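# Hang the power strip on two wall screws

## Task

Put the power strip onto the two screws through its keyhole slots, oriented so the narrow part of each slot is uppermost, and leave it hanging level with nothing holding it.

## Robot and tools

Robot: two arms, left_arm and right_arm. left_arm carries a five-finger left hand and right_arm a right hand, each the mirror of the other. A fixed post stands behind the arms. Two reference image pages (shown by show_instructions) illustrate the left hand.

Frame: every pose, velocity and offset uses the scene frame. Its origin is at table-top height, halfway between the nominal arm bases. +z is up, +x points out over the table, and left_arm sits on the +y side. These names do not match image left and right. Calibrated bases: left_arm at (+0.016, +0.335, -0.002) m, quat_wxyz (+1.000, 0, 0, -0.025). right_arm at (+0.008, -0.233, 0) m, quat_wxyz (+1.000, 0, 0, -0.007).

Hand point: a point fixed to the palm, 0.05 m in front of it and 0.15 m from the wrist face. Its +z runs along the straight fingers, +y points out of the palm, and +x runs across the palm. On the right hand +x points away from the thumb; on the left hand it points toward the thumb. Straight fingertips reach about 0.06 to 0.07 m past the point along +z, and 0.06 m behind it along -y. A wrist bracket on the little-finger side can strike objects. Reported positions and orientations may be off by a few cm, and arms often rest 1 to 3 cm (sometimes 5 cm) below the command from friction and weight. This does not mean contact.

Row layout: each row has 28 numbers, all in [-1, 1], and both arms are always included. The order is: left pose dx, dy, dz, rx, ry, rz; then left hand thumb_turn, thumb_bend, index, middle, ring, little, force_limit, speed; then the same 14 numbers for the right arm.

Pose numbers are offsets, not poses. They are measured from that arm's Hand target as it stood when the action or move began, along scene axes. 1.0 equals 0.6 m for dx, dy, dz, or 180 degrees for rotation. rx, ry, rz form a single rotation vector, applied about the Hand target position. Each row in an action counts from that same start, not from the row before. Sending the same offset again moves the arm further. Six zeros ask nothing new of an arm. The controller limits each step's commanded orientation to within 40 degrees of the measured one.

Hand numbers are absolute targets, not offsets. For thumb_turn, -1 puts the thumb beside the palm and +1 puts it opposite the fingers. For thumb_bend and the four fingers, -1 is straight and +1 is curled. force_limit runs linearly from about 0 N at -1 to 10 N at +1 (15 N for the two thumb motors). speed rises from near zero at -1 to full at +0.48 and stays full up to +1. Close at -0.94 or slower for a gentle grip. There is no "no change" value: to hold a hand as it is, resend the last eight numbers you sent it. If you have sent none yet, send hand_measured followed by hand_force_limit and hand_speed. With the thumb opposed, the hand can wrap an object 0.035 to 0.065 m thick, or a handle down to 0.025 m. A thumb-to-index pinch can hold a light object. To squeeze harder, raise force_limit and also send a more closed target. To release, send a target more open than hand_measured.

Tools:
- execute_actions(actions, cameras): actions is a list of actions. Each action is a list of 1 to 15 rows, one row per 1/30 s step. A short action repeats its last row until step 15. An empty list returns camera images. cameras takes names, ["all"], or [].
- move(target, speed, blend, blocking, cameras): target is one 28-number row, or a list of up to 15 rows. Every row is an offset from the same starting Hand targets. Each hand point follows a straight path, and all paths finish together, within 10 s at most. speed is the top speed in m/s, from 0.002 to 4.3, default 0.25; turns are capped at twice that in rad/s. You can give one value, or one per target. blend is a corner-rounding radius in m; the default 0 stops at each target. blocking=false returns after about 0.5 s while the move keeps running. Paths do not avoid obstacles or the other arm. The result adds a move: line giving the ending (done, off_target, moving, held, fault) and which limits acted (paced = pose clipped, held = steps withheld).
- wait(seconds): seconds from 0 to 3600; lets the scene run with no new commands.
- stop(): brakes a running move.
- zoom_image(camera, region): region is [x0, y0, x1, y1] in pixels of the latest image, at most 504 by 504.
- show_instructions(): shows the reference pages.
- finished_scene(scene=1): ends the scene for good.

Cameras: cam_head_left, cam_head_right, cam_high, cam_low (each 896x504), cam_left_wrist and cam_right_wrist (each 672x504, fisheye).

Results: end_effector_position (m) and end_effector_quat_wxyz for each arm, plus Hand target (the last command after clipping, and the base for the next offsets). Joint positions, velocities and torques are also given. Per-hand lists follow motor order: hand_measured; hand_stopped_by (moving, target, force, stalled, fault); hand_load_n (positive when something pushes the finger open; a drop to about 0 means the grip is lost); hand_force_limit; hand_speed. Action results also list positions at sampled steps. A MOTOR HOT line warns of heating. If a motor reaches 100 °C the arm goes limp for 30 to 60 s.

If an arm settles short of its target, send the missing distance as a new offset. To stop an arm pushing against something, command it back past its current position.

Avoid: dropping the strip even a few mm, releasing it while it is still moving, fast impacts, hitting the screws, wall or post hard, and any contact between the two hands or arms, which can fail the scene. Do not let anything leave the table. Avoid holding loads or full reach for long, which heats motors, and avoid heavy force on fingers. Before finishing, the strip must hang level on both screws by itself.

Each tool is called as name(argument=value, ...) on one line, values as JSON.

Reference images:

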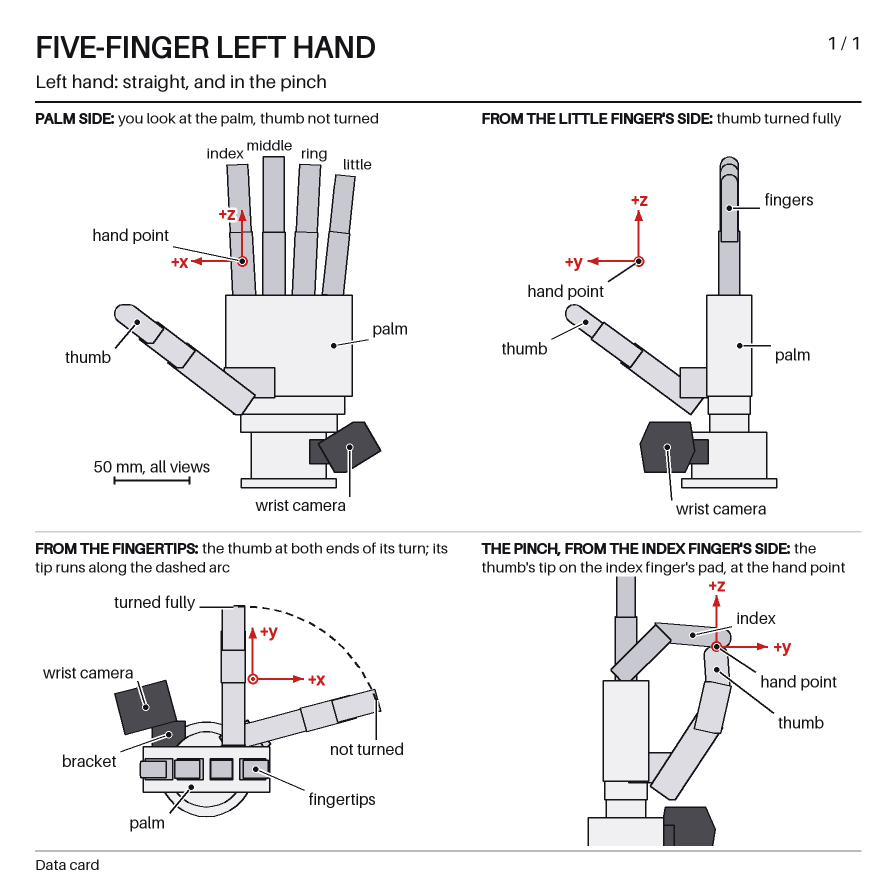

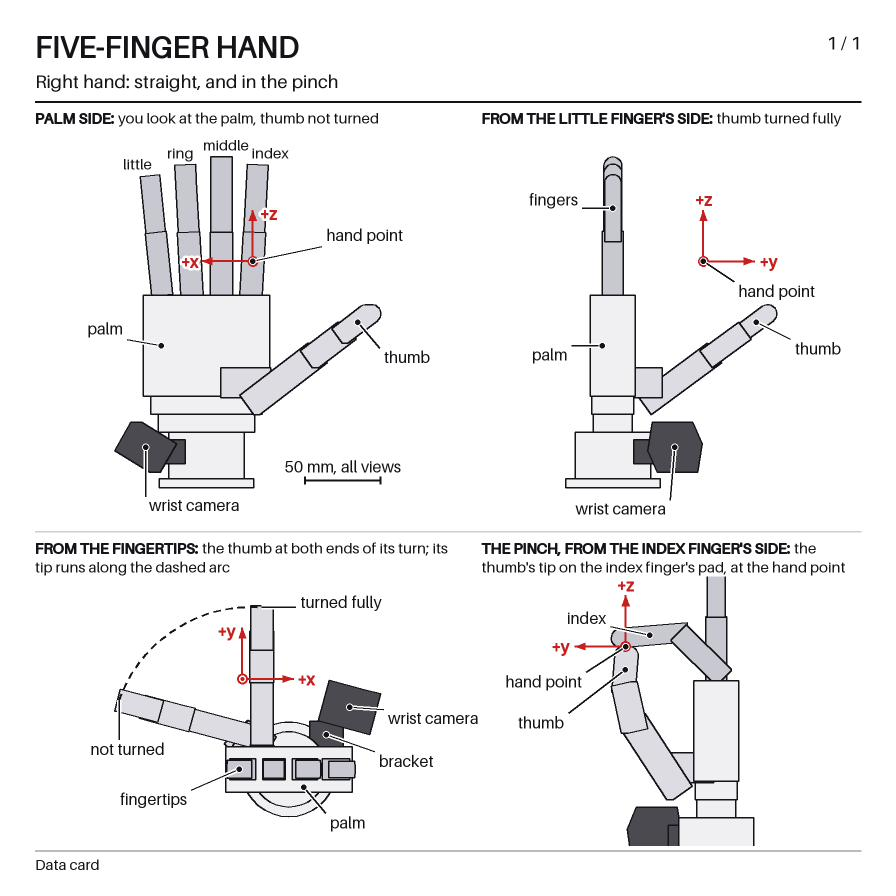

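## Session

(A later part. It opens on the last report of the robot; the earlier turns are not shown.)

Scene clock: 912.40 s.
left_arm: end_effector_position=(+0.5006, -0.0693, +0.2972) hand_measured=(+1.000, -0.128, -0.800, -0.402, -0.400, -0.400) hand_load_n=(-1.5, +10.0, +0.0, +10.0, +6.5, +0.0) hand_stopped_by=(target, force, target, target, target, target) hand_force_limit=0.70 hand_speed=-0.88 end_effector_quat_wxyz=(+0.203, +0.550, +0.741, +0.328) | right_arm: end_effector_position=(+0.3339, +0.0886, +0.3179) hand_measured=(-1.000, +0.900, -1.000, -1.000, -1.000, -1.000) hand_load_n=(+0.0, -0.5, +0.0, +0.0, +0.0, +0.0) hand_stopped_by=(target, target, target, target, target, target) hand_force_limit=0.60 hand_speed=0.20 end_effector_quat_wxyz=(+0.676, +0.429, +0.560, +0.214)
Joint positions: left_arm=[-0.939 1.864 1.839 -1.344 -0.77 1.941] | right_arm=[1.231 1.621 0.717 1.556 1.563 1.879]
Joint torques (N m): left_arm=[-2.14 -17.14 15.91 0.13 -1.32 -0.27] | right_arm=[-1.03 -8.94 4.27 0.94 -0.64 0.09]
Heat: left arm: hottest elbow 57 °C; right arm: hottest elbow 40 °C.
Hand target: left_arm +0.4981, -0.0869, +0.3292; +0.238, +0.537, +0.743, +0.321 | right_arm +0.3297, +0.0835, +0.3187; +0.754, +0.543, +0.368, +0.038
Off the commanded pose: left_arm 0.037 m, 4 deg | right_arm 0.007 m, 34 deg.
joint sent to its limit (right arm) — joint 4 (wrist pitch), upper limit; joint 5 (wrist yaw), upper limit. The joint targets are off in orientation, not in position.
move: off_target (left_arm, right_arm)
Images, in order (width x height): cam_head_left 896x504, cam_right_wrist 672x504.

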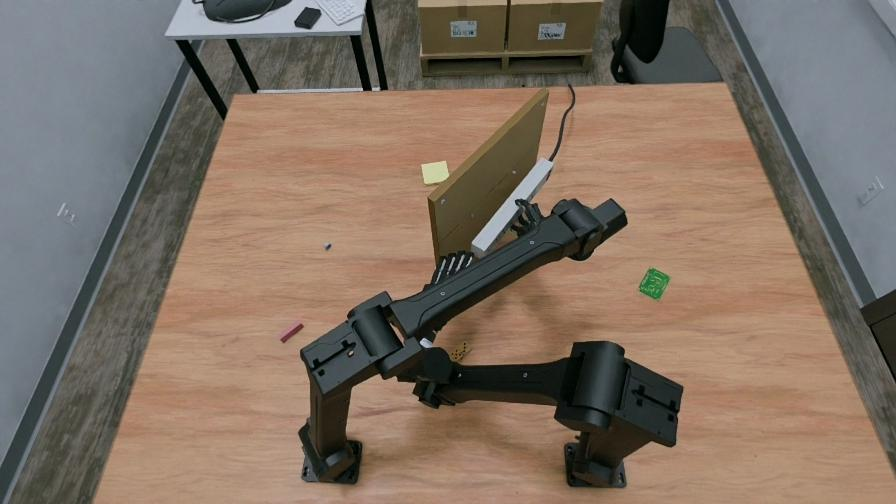

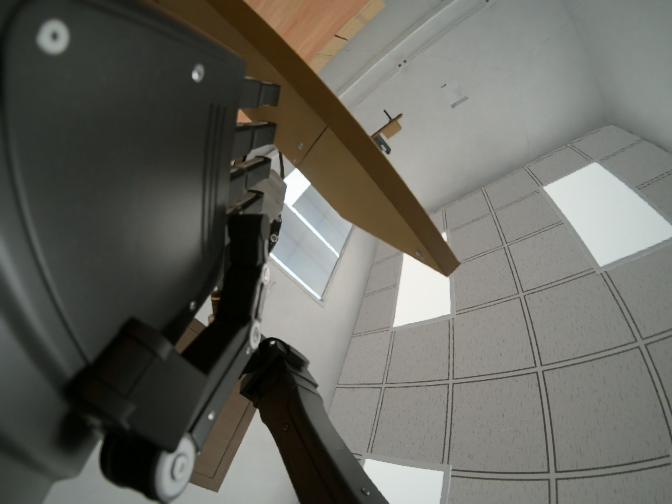

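move(target=[[0,0,-0.01,-0.0065,-0.0076,-0.0167,1,0.52,-0.8,-0.4,-0.4,-0.4,0.7,-0.88,0,0,0.0,0,0,0,-1,0.9,-1,-1,-1,-1,0.6,0.2]], speed=0.06, cameras=["cam_right_wrist","cam_head_left"])

zoom_image(camera="cam_right_wrist", region=[230, 140, 330, 240])

zoom_image(camera="cam_right_wrist", region=[250, 165, 294, 215])

Scene clock: 918.70 s.
left_arm: end_effector_position=(+0.5078, -0.0799, +0.2975) hand_measured=(+1.000, -0.128, -0.800, -0.402, -0.400, -0.400) hand_load_n=(-1.0, +9.5, +0.0, +10.0, +6.0, +0.0) hand_stopped_by=(target, force, target, target, target, target) hand_force_limit=0.70 hand_speed=-0.88 end_effector_quat_wxyz=(+0.232, +0.554, +0.733, +0.319) | right_arm: end_effector_position=(+0.3339, +0.0886, +0.3179) hand_measured=(-1.000, +0.900, -1.000, -1.000, -1.000, -1.000) hand_load_n=(+0.0, +0.0, +0.0, +0.0, +0.0, +0.0) hand_stopped_by=(target, target, target, target, target, target) hand_force_limit=0.60 hand_speed=0.20 end_effector_quat_wxyz=(+0.676, +0.429, +0.560, +0.214)
Joint positions: left_arm=[-0.939 1.851 1.809 -1.24 -0.77 1.994] | right_arm=[1.231 1.621 0.717 1.556 1.563 1.879]
Joint torques (N m): left_arm=[-1.73 -19.19 10.54 1.13 -1.1 -0.06] | right_arm=[-0.97 -9.17 4.27 1.02 -0.64 0.09]
Heat: left arm: hottest elbow 56 °C; right arm: hottest elbow 40 °C.
Hand target: left_arm +0.4981, -0.0869, +0.3231; +0.261, +0.550, +0.729, +0.313 | right_arm +0.3297, +0.0835, +0.3187; +0.754, +0.543, +0.368, +0.038
Off the commanded pose: left_arm 0.028 m, 3 deg | right_arm 0.007 m, 34 deg.
joint sent to its limit (right arm) — joint 4 (wrist pitch), upper limit; joint 5 (wrist yaw), upper limit. The joint targets are off in orientation, not in position.
move: off_target (left_arm)
Images, in order (width x height): cam_head_left 896x504, cam_right_wrist 672x504.

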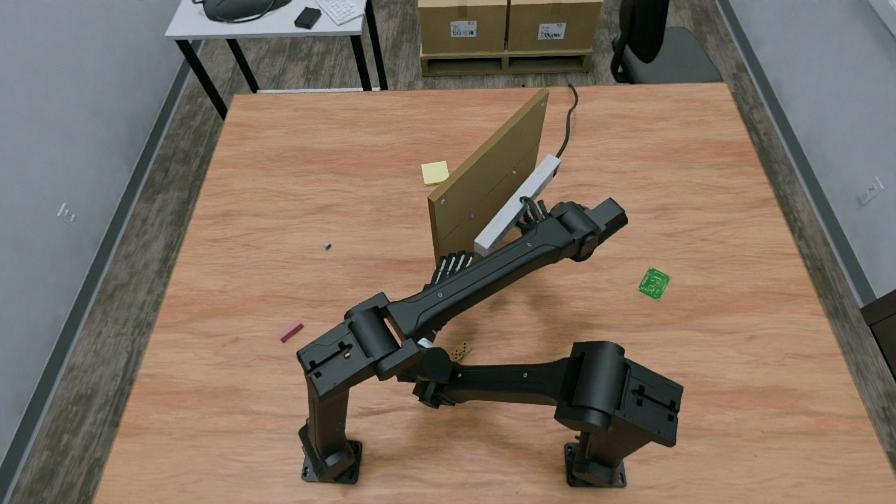

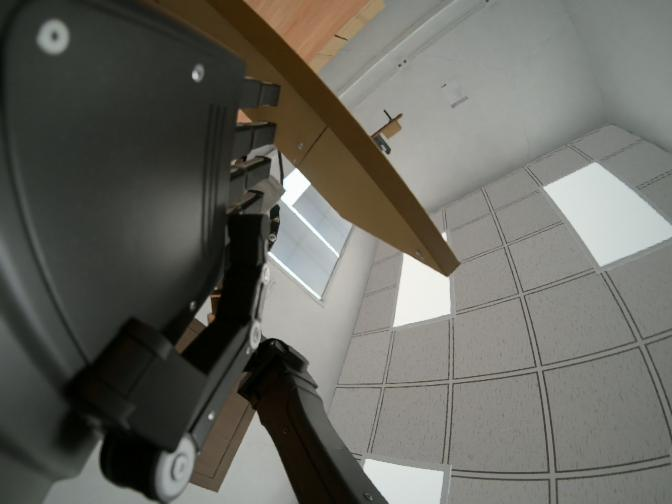

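Scaled by 5.040 from the camera's image (finer frame: 960x720).

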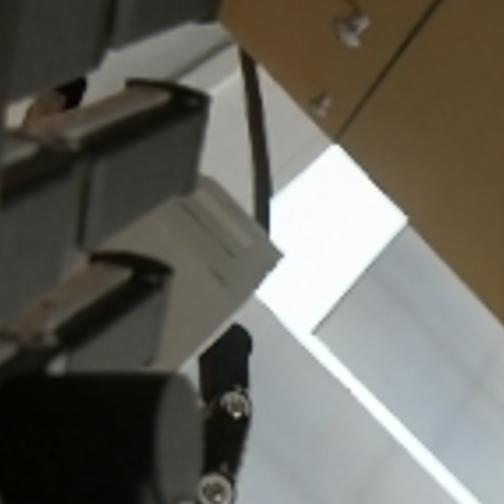

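Scaled by 10.080 from the camera's image (finer frame: 960x720).

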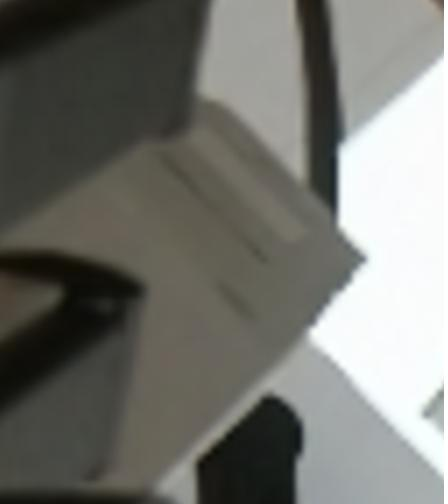

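move(target=[[0.038,0.0525,-0.008,0.0036,0.0042,0,1,0.52,-0.8,-0.4,-0.4,-0.4,0.7,-0.88,0.03,0.036,0.0,0,0,0,-1,0.9,-1,-1,-1,-1,0.6,0.2]], speed=0.06, cameras=["cam_right_wrist","cam_head_left"])

zoom_image(camera="cam_right_wrist", region=[235, 140, 335, 240])

zoom_image(camera="cam_right_wrist", region=[260, 150, 310, 200])

Scene clock: 926.90 s.
left_arm: end_effector_position=(+0.5171, -0.0633, +0.2953) hand_measured=(+1.000, -0.128, -0.800, -0.402, -0.400, -0.400) hand_load_n=(-1.0, +9.0, +0.0, +10.5, +4.5, +0.0) hand_stopped_by=(target, force, target, target, target, target) hand_force_limit=0.70 hand_speed=-0.88 end_effector_quat_wxyz=(+0.230, +0.568, +0.725, +0.315) | right_arm: end_effector_position=(+0.3416, +0.0985, +0.3154) hand_measured=(-1.000, +0.900, -1.000, -1.000, -1.000, -1.000) hand_load_n=(+0.0, +0.0, +0.0, +0.0, +0.0, +0.0) hand_stopped_by=(target, target, target, target, target, target) hand_force_limit=0.60 hand_speed=0.20 end_effector_quat_wxyz=(+0.676, +0.432, +0.558, +0.212)
Joint positions: left_arm=[-0.907 1.807 1.742 -1.176 -0.746 2.072] | right_arm=[1.222 1.657 0.755 1.556 1.563 1.879]
Joint torques (N m): left_arm=[0.73 -18.49 10.54 1.48 -1 -0.07] | right_arm=[-1.9 -7.18 8.03 0.96 -0.63 -0.08]
Heat: left arm: hottest elbow 55 °C; right arm: hottest elbow 40 °C.
Hand target: left_arm +0.5209, -0.0553, +0.3183; +0.253, +0.553, +0.729, +0.314 | right_arm +0.3477, +0.1051, +0.3188; +0.754, +0.543, +0.368, +0.038
Off the commanded pose: left_arm 0.025 m, 3 deg | right_arm 0.010 m, 33 deg.
joint sent to its limit (right arm) — joint 5 (wrist yaw), upper limit. The joint targets are off in orientation, not in position.
joint at its limit (right arm) — joint 4 (wrist pitch), upper limit.
move: off_target (left_arm, right_arm)
Images, in order (width x height): cam_head_left 896x504, cam_right_wrist 672x504.

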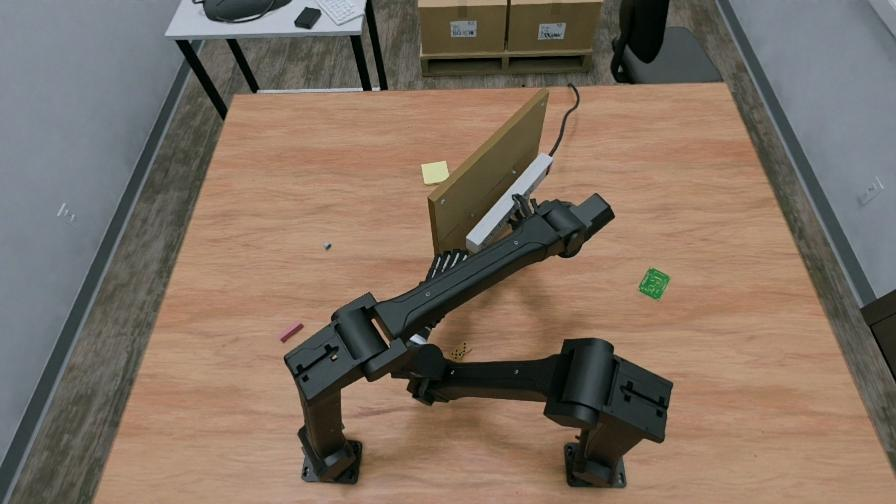

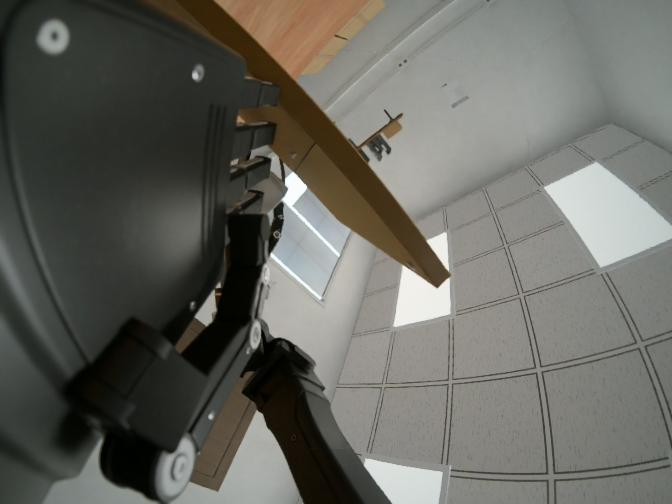

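Scaled by 5.040 from the camera's image (finer frame: 960x720).

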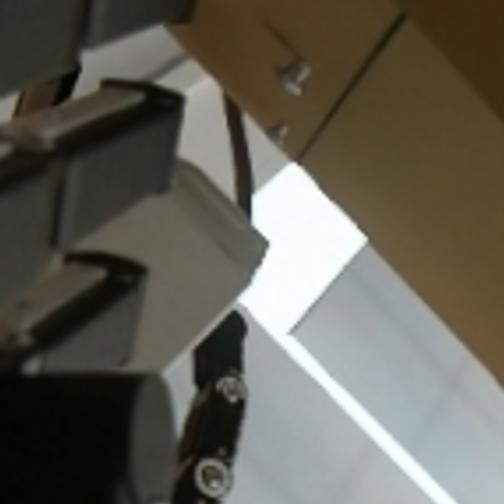

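Scaled by 10.080 from the camera's image (finer frame: 960x720).

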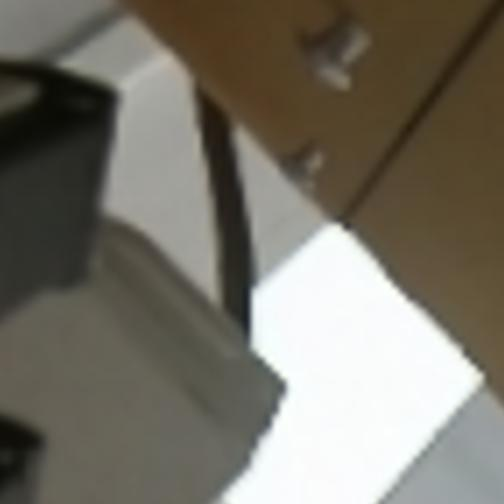

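zoom_image(camera="cam_right_wrist", region=[255, 165, 300, 210])

Scaled by 11.200 from the camera's image (finer frame: 960x720).

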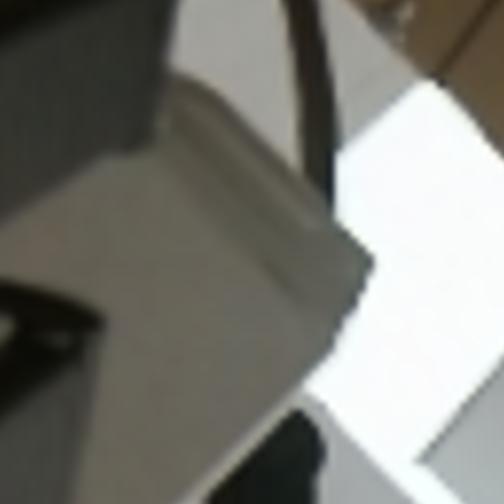

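move(target=[[0.0205,0.0265,-0.002,0.0018,0.0021,0,1,0.52,-0.8,-0.4,-0.4,-0.4,0.7,-0.88,0.011,0.012,0.0,0,0,0,-1,0.9,-1,-1,-1,-1,0.6,0.2]], speed=0.05, cameras=["cam_right_wrist","cam_head_left"])

zoom_image(camera="cam_right_wrist", region=[235, 150, 335, 250])

zoom_image(camera="cam_right_wrist", region=[260, 155, 305, 200])

Scene clock: 929.83 s.
left_arm: end_effector_position=(+0.5309, -0.0446, +0.2962) hand_measured=(+1.000, -0.128, -0.800, -0.402, -0.400, -0.400) hand_load_n=(-0.5, +8.5, +0.0, +10.5, +4.0, +0.5) hand_stopped_by=(target, force, target, target, target, target) hand_force_limit=0.70 hand_speed=-0.88 end_effector_quat_wxyz=(+0.227, +0.567, +0.726, +0.315) | right_arm: end_effector_position=(+0.3466, +0.1061, +0.3157) hand_measured=(-1.000, +0.900, -1.000, -1.000, -1.000, -1.000) hand_load_n=(+0.0, +0.0, +0.0, +0.0, +0.0, +0.0) hand_stopped_by=(target, target, target, target, target, target) hand_force_limit=0.60 hand_speed=0.20 end_effector_quat_wxyz=(+0.676, +0.436, +0.555, +0.213)
Joint positions: left_arm=[-0.869 1.787 1.717 -1.147 -0.731 2.113] | right_arm=[1.218 1.679 0.786 1.556 1.563 1.879]
Joint torques (N m): left_arm=[0.21 -17.85 10.52 1.47 -0.96 -0.04] | right_arm=[-2.08 -7.71 8.1 0.79 -0.65 -0.13]
Heat: left arm: hottest elbow 55 °C; right arm: hottest elbow 40 °C.
Hand target: left_arm +0.5332, -0.0395, +0.3170; +0.249, +0.555, +0.729, +0.314 | right_arm +0.3543, +0.1123, +0.3187; +0.754, +0.543, +0.368, +0.038
Off the commanded pose: left_arm 0.022 m, 3 deg | right_arm 0.010 m, 33 deg.
joint sent to its limit (right arm) — joint 5 (wrist yaw), upper limit. The joint targets are off in orientation, not in position.
move: off_target (left_arm, right_arm)
Images, in order (width x height): cam_head_left 896x504, cam_right_wrist 672x504.

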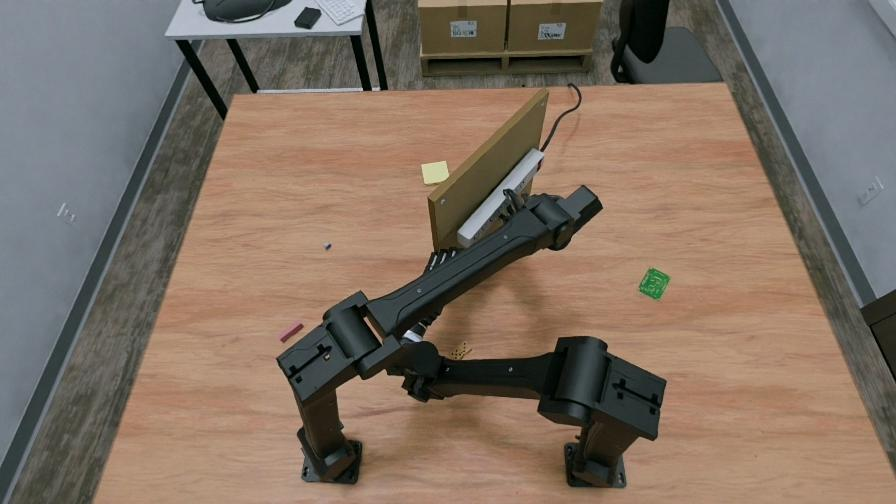

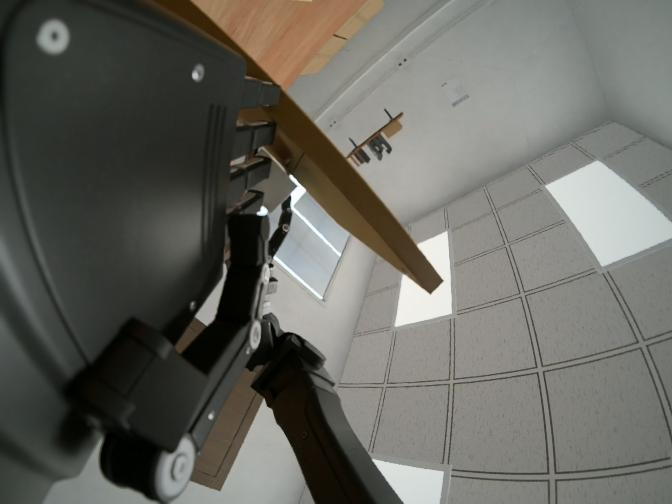

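Scaled by 5.040 from the camera's image (finer frame: 960x720).

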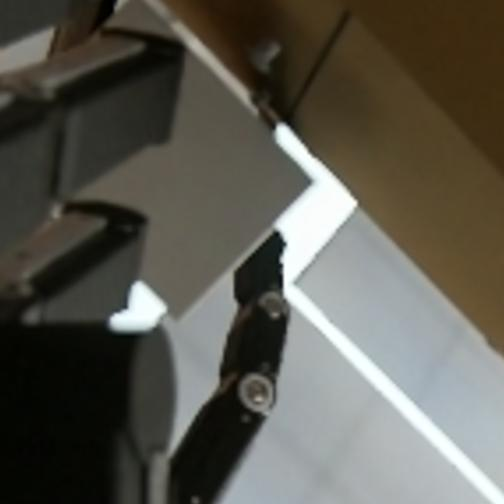

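Scaled by 11.200 from the camera's image (finer frame: 960x720).

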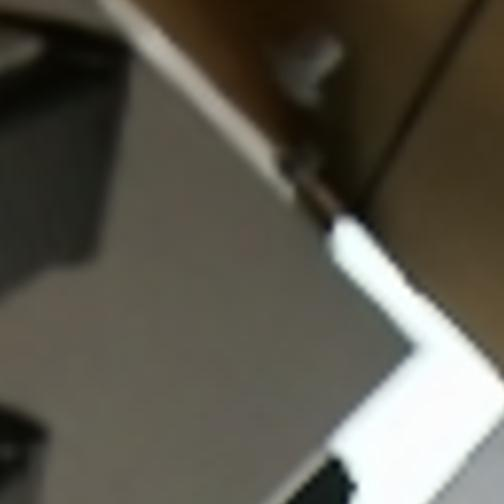

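move(target=[[0.011,0.013,-0.013,0,0,0,1,0.52,-0.8,-0.4,-0.4,-0.4,0.7,-0.88,0.005,0.006,0.0,0,0,0,-1,0.9,-1,-1,-1,-1,0.6,0.2]], speed=0.05, cameras=["cam_right_wrist","cam_head_left"])

zoom_image(camera="cam_right_wrist", region=[260, 155, 305, 200])

zoom_image(camera="cam_head_left", region=[432, 218, 472, 258])

zoom_image(camera="cam_head_left", region=[515, 135, 555, 175])

Scene clock: 931.83 s.
left_arm: end_effector_position=(+0.5344, -0.0409, +0.2876) hand_measured=(+1.000, -0.128, -0.800, -0.402, -0.400, -0.400) hand_load_n=(+0.0, +8.5, +0.0, +10.5, +4.5, +0.0) hand_stopped_by=(target, force, target, target, target, target) hand_force_limit=0.70 hand_speed=-0.88 end_effector_quat_wxyz=(+0.228, +0.570, +0.724, +0.313) | right_arm: end_effector_position=(+0.3469, +0.1065, +0.3158) hand_measured=(-1.000, +0.900, -1.000, -1.000, -1.000, -1.000) hand_load_n=(+0.0, +0.0, +0.0, -0.5, +0.0, +0.0) hand_stopped_by=(target, target, target, target, target, target) hand_force_limit=0.60 hand_speed=0.20 end_effector_quat_wxyz=(+0.676, +0.436, +0.554, +0.213)
Joint positions: left_arm=[-0.859 1.78 1.685 -1.109 -0.723 2.135] | right_arm=[1.217 1.68 0.788 1.556 1.563 1.879]
Joint torques (N m): left_arm=[0.85 -18.02 10.62 1.4 -1.01 -0.05] | right_arm=[-2.32 -7.06 9.01 0.55 -0.66 -0.12]
Heat: left arm: hottest elbow 55 °C; right arm: hottest elbow 40 °C.
Hand target: left_arm +0.5398, -0.0318, +0.3095; +0.249, +0.555, +0.729, +0.314 | right_arm +0.3573, +0.1159, +0.3188; +0.754, +0.543, +0.368, +0.038
Off the commanded pose: left_arm 0.024 m, 3 deg | right_arm 0.014 m, 33 deg.
joint sent to its limit (right arm) — joint 5 (wrist yaw), upper limit. The joint targets are off in orientation, not in position.
move: off_target (left_arm, right_arm)
Images, in order (width x height): cam_head_left 896x504, cam_right_wrist 672x504.

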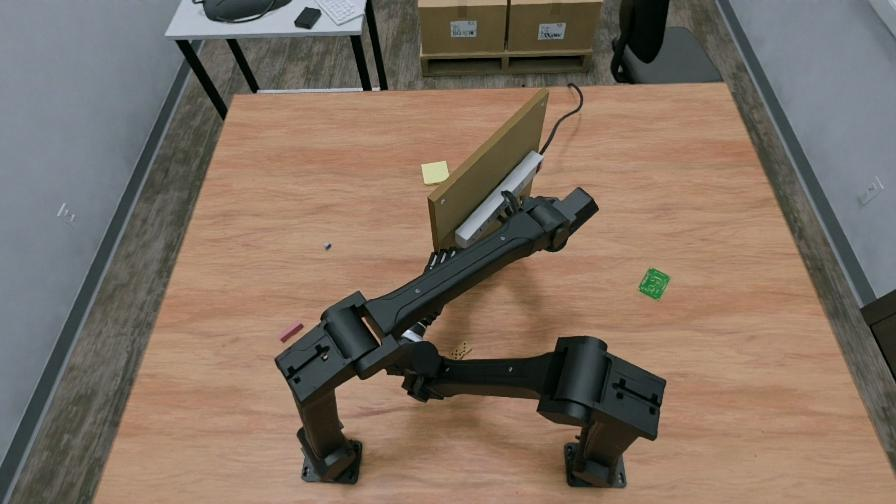

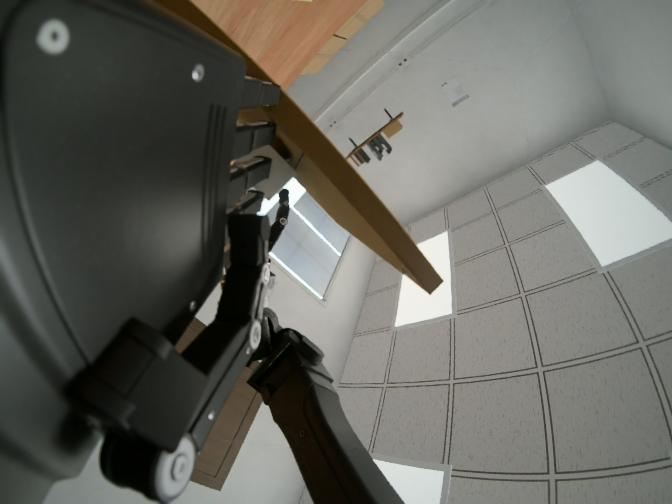

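Scaled by 11.200 from the camera's image (finer frame: 960x720).

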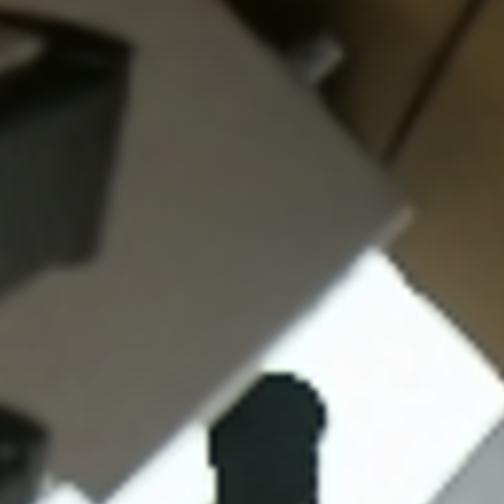

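Scaled by 12.600 from the camera's image (finer frame: 1280x720).

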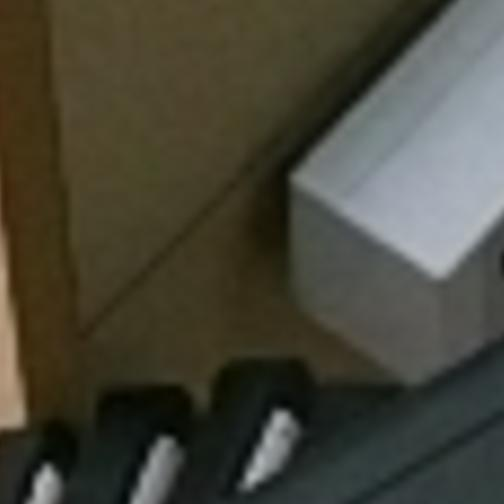

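Scaled by 12.600 from the camera's image (finer frame: 1280x720).

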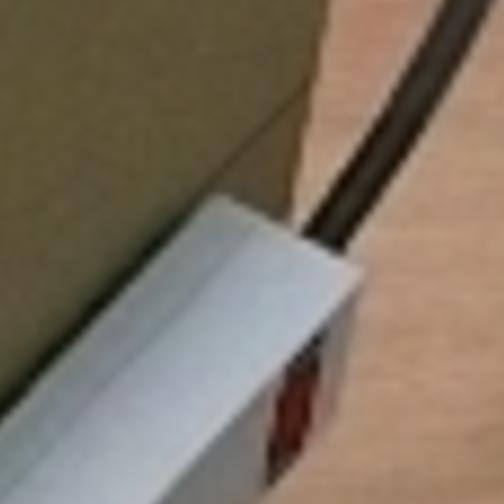

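move(target=[[0,0,0.03,0,0,0,1,0.52,-0.8,-0.4,-0.4,-0.4,0.7,-0.88,0.0,0.0,0.0,0,0,0,-1,0.9,-1,-1,-1,-1,0.6,0.2]], speed=0.04, cameras=["cam_right_wrist"])

zoom_image(camera="cam_right_wrist", region=[260, 155, 305, 200])

Scene clock: 933.70 s.
left_arm: end_effector_position=(+0.5333, -0.0397, +0.2891) hand_measured=(+1.000, -0.128, -0.800, -0.402, -0.400, -0.400) hand_load_n=(-0.5, +9.0, +0.5, +10.0, +5.0, +0.0) hand_stopped_by=(target, force, target, target, target, target) hand_force_limit=0.70 hand_speed=-0.88 end_effector_quat_wxyz=(+0.223, +0.575, +0.721, +0.315) | right_arm: end_effector_position=(+0.3469, +0.1065, +0.3158) hand_measured=(-1.000, +0.900, -1.000, -1.000, -1.000, -1.000) hand_load_n=(+0.0, +0.0, +0.0, +0.0, +0.0, +0.0) hand_stopped_by=(target, target, target, target, target, target) hand_force_limit=0.60 hand_speed=0.20 end_effector_quat_wxyz=(+0.676, +0.436, +0.554, +0.213)
Joint positions: left_arm=[-0.859 1.777 1.685 -1.12 -0.723 2.144] | right_arm=[1.217 1.68 0.788 1.556 1.563 1.879]
Joint torques (N m): left_arm=[0.62 -17.9 13.94 0.24 -1 -0.13] | right_arm=[-2.37 -7 9.01 0.58 -0.65 -0.13]
Heat: left arm: hottest elbow 55 °C; right arm: hottest elbow 40 °C.
Hand target: left_arm +0.5398, -0.0318, +0.3275; +0.249, +0.555, +0.729, +0.314 | right_arm +0.3573, +0.1159, +0.3188; +0.754, +0.543, +0.368, +0.038
Off the commanded pose: left_arm 0.040 m, 4 deg | right_arm 0.014 m, 33 deg.
joint sent to its limit (right arm) — joint 5 (wrist yaw), upper limit. The joint targets are off in orientation, not in position.
move: off_target (left_arm)

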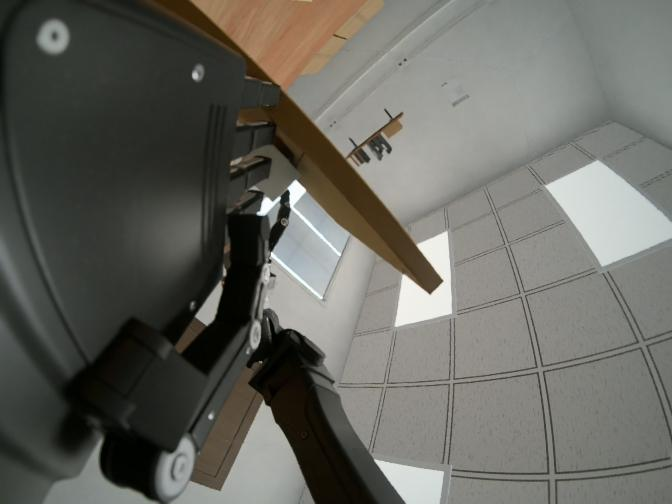

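Scaled by 11.200 from the camera's image (finer frame: 960x720).

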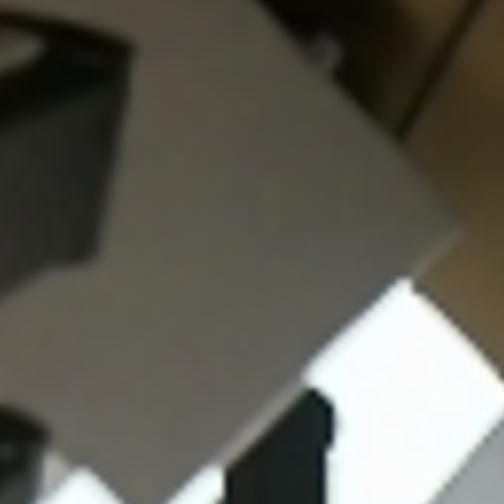

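move(target=[[-0.0115,-0.0125,0.03,-0.0029,-0.0034,0,1,0.52,-0.8,-0.4,-0.4,-0.4,0.7,-0.88,0.0,0.0,0.0,0,0,0,-1,0.9,-1,-1,-1,-1,0.6,0.2]], speed=0.05, cameras=["cam_right_wrist"])

zoom_image(camera="cam_right_wrist", region=[260, 155, 305, 200])

Scene clock: 938.60 s.
left_arm: end_effector_position=(+0.5322, -0.0394, +0.2937) hand_measured=(+1.000, -0.128, -0.800, -0.402, -0.400, -0.400) hand_load_n=(-1.5, +13.5, +0.0, +11.0, +11.5, +0.0) hand_stopped_by=(target, force, target, target, target, target) hand_force_limit=0.70 hand_speed=-0.88 end_effector_quat_wxyz=(+0.218, +0.578, +0.721, +0.313) | right_arm: end_effector_position=(+0.3469, +0.1065, +0.3158) hand_measured=(-1.000, +0.900, -1.000, -1.000, -1.000, -1.000) hand_load_n=(+0.0, +0.0, +0.0, +0.0, +0.0, +0.0) hand_stopped_by=(target, target, target, target, target, target) hand_force_limit=0.60 hand_speed=0.20 end_effector_quat_wxyz=(+0.676, +0.436, +0.554, +0.213)
Joint positions: left_arm=[-0.859 1.777 1.702 -1.148 -0.716 2.144] | right_arm=[1.217 1.68 0.788 1.556 1.563 1.879]
Joint torques (N m): left_arm=[-0.67 -17.73 15.88 -0.13 -1.53 -0.34] | right_arm=[-2.37 -6.95 9.02 0.58 -0.64 -0.12]
Heat: left arm: hottest elbow 55 °C; right arm: hottest elbow 41 °C.
Hand target: left_arm +0.5329, -0.0392, +0.3454; +0.255, +0.552, +0.729, +0.314 | right_arm +0.3573, +0.1159, +0.3188; +0.754, +0.543, +0.368, +0.038
Off the commanded pose: left_arm 0.052 m, 5 deg | right_arm 0.014 m, 33 deg.
joint sent to its limit (right arm) — joint 5 (wrist yaw), upper limit. The joint targets are off in orientation, not in position.
move: off_target (left_arm)

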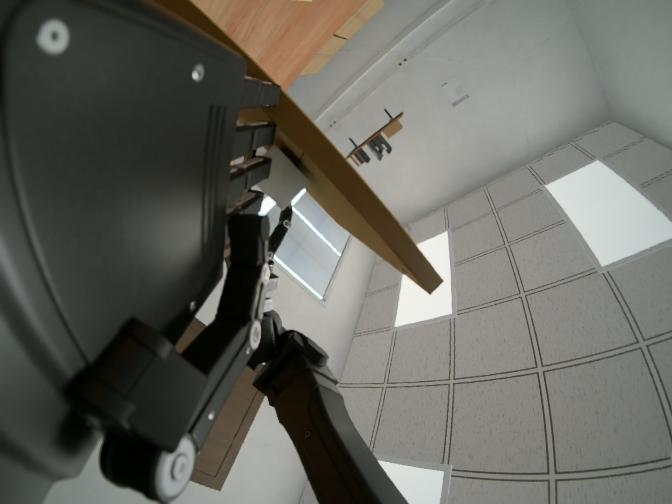

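Scaled by 11.200 from the camera's image (finer frame: 960x720).

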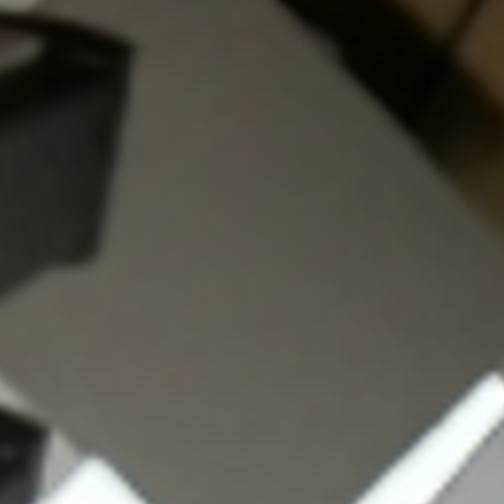

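execute_actions(actions=[], cameras=["cam_head_left","cam_head_right","cam_right_wrist","cam_left_wrist"])

zoom_image(camera="cam_head_left", region=[420, 110, 580, 270])

zoom_image(camera="cam_right_wrist", region=[250, 150, 330, 230])

Scene clock: 939.03 s.
left_arm: end_effector_position=(+0.5322, -0.0394, +0.2937) hand_measured=(+1.000, -0.128, -0.800, -0.402, -0.400, -0.400) hand_load_n=(-1.5, +13.5, +0.0, +10.5, +11.5, +0.0) hand_stopped_by=(target, force, target, target, target, target) hand_force_limit=0.70 hand_speed=-0.88 end_effector_quat_wxyz=(+0.218, +0.578, +0.721, +0.313) | right_arm: end_effector_position=(+0.3469, +0.1065, +0.3158) hand_measured=(-1.000, +0.900, -1.000, -1.000, -1.000, -1.000) hand_load_n=(+0.0, +0.0, +0.0, +0.0, +0.0, +0.0) hand_stopped_by=(target, target, target, target, target, target) hand_force_limit=0.60 hand_speed=0.20 end_effector_quat_wxyz=(+0.676, +0.436, +0.554, +0.213)
Joint positions: left_arm=[-0.859 1.777 1.702 -1.148 -0.716 2.144] | right_arm=[1.217 1.68 0.788 1.556 1.563 1.879]
Joint velocities: within noise
Joint torques (N m): left_arm=[-0.62 -18.26 15.83 -0.17 -1.55 -0.35] | right_arm=[-2.32 -7 8.98 0.59 -0.64 -0.12]
Heat: left arm: hottest elbow 55 °C; right arm: hottest elbow 41 °C.
Hand target: left_arm +0.5329, -0.0392, +0.3454; +0.255, +0.552, +0.729, +0.314 | right_arm +0.3573, +0.1159, +0.3188; +0.754, +0.543, +0.368, +0.038
Off the commanded pose: left_arm 0.052 m, 5 deg | right_arm 0.014 m, 33 deg.
Images, in order (width x height): cam_head_left 896x504, cam_head_right 896x504, cam_left_wrist 672x504, cam_right_wrist 672x504.

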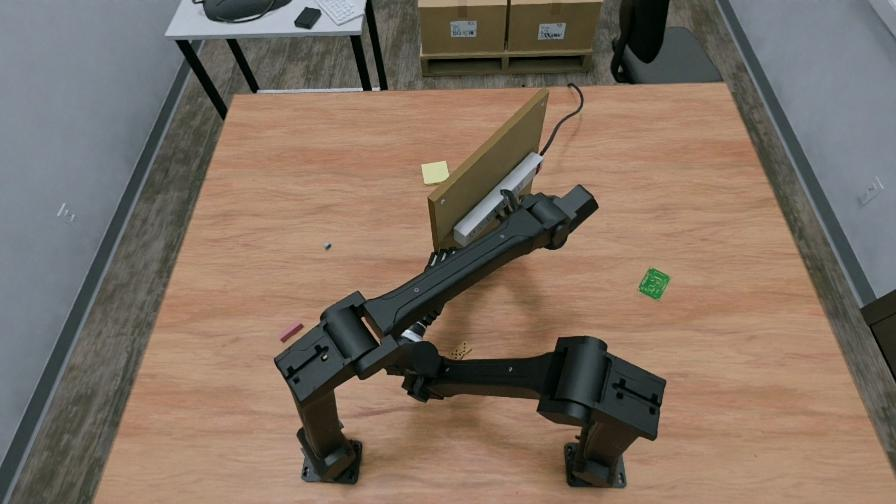

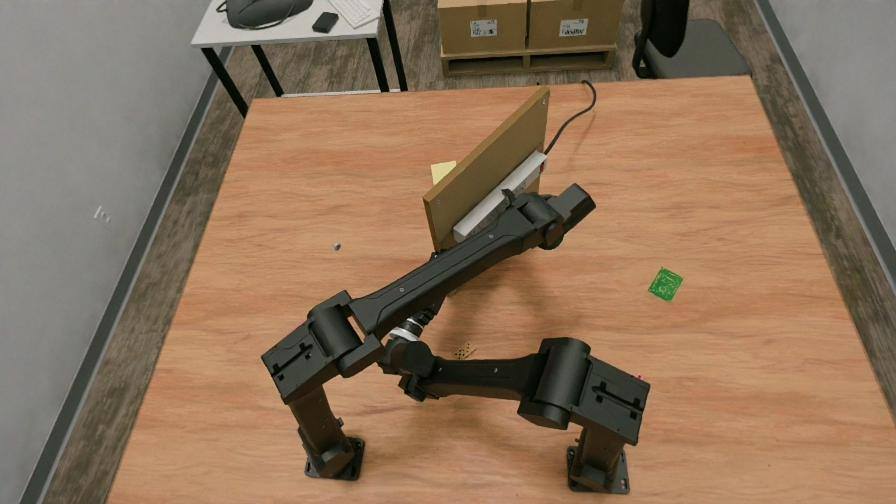

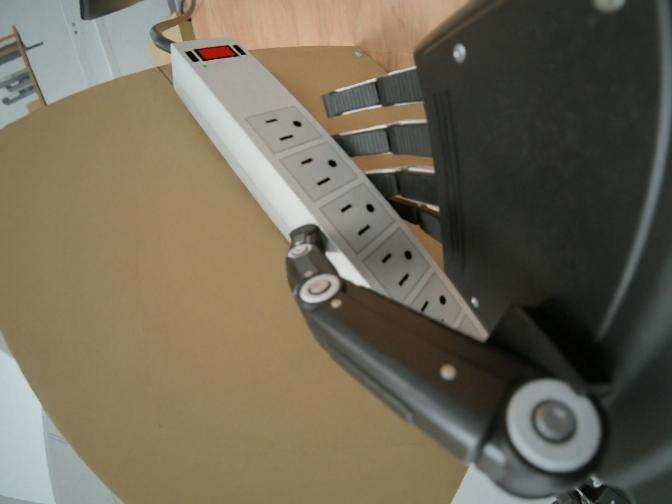

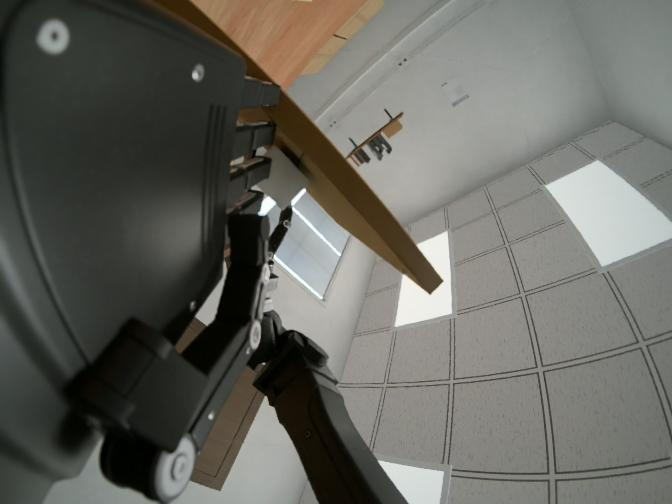

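Scaled by 3.150 from the camera's image (finer frame: 1280x720).

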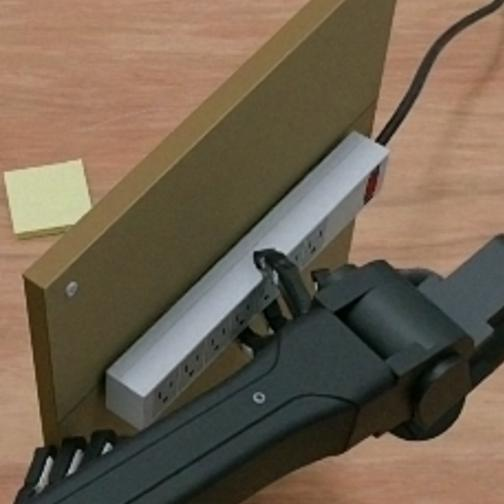

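Scaled by 6.300 from the camera's image (finer frame: 960x720).

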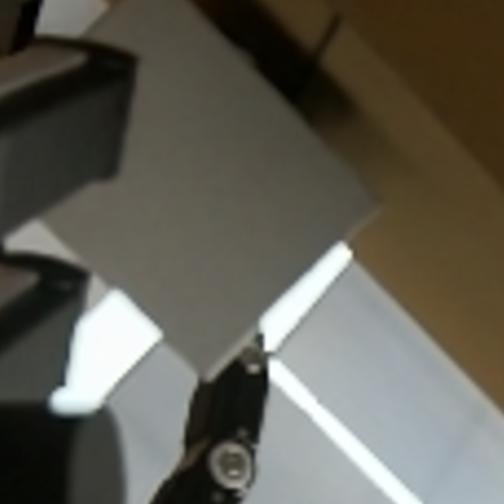

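zoom_image(camera="cam_right_wrist", region=[275, 145, 320, 190])

zoom_image(camera="cam_head_left", region=[432, 218, 472, 258])

zoom_image(camera="cam_head_left", region=[515, 135, 555, 175])

Scaled by 11.200 from the camera's image (finer frame: 960x720).

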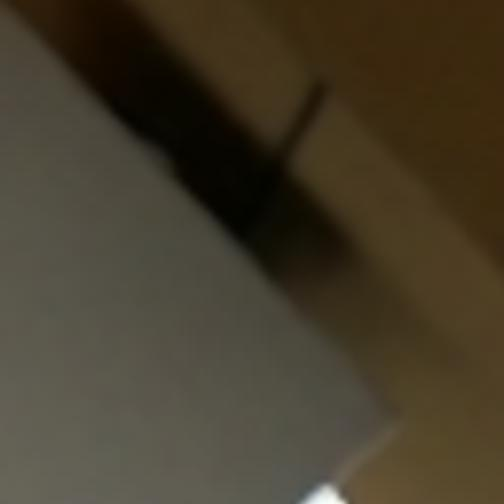

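Scaled by 12.600 from the camera's image (finer frame: 1280x720).

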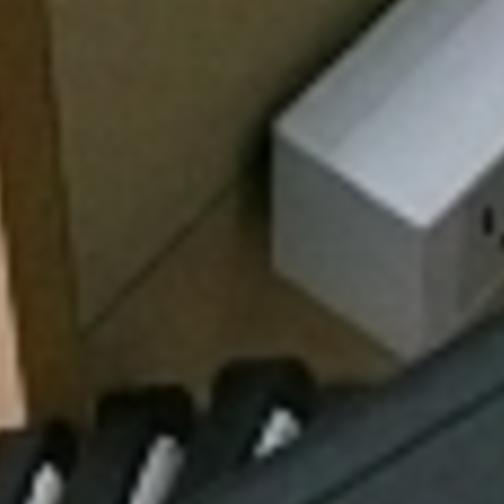

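Scaled by 12.600 from the camera's image (finer frame: 1280x720).

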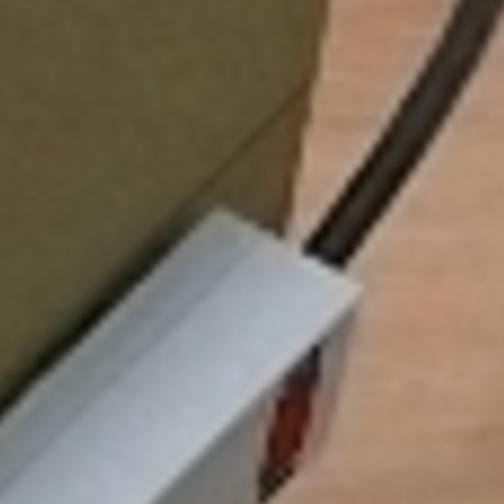

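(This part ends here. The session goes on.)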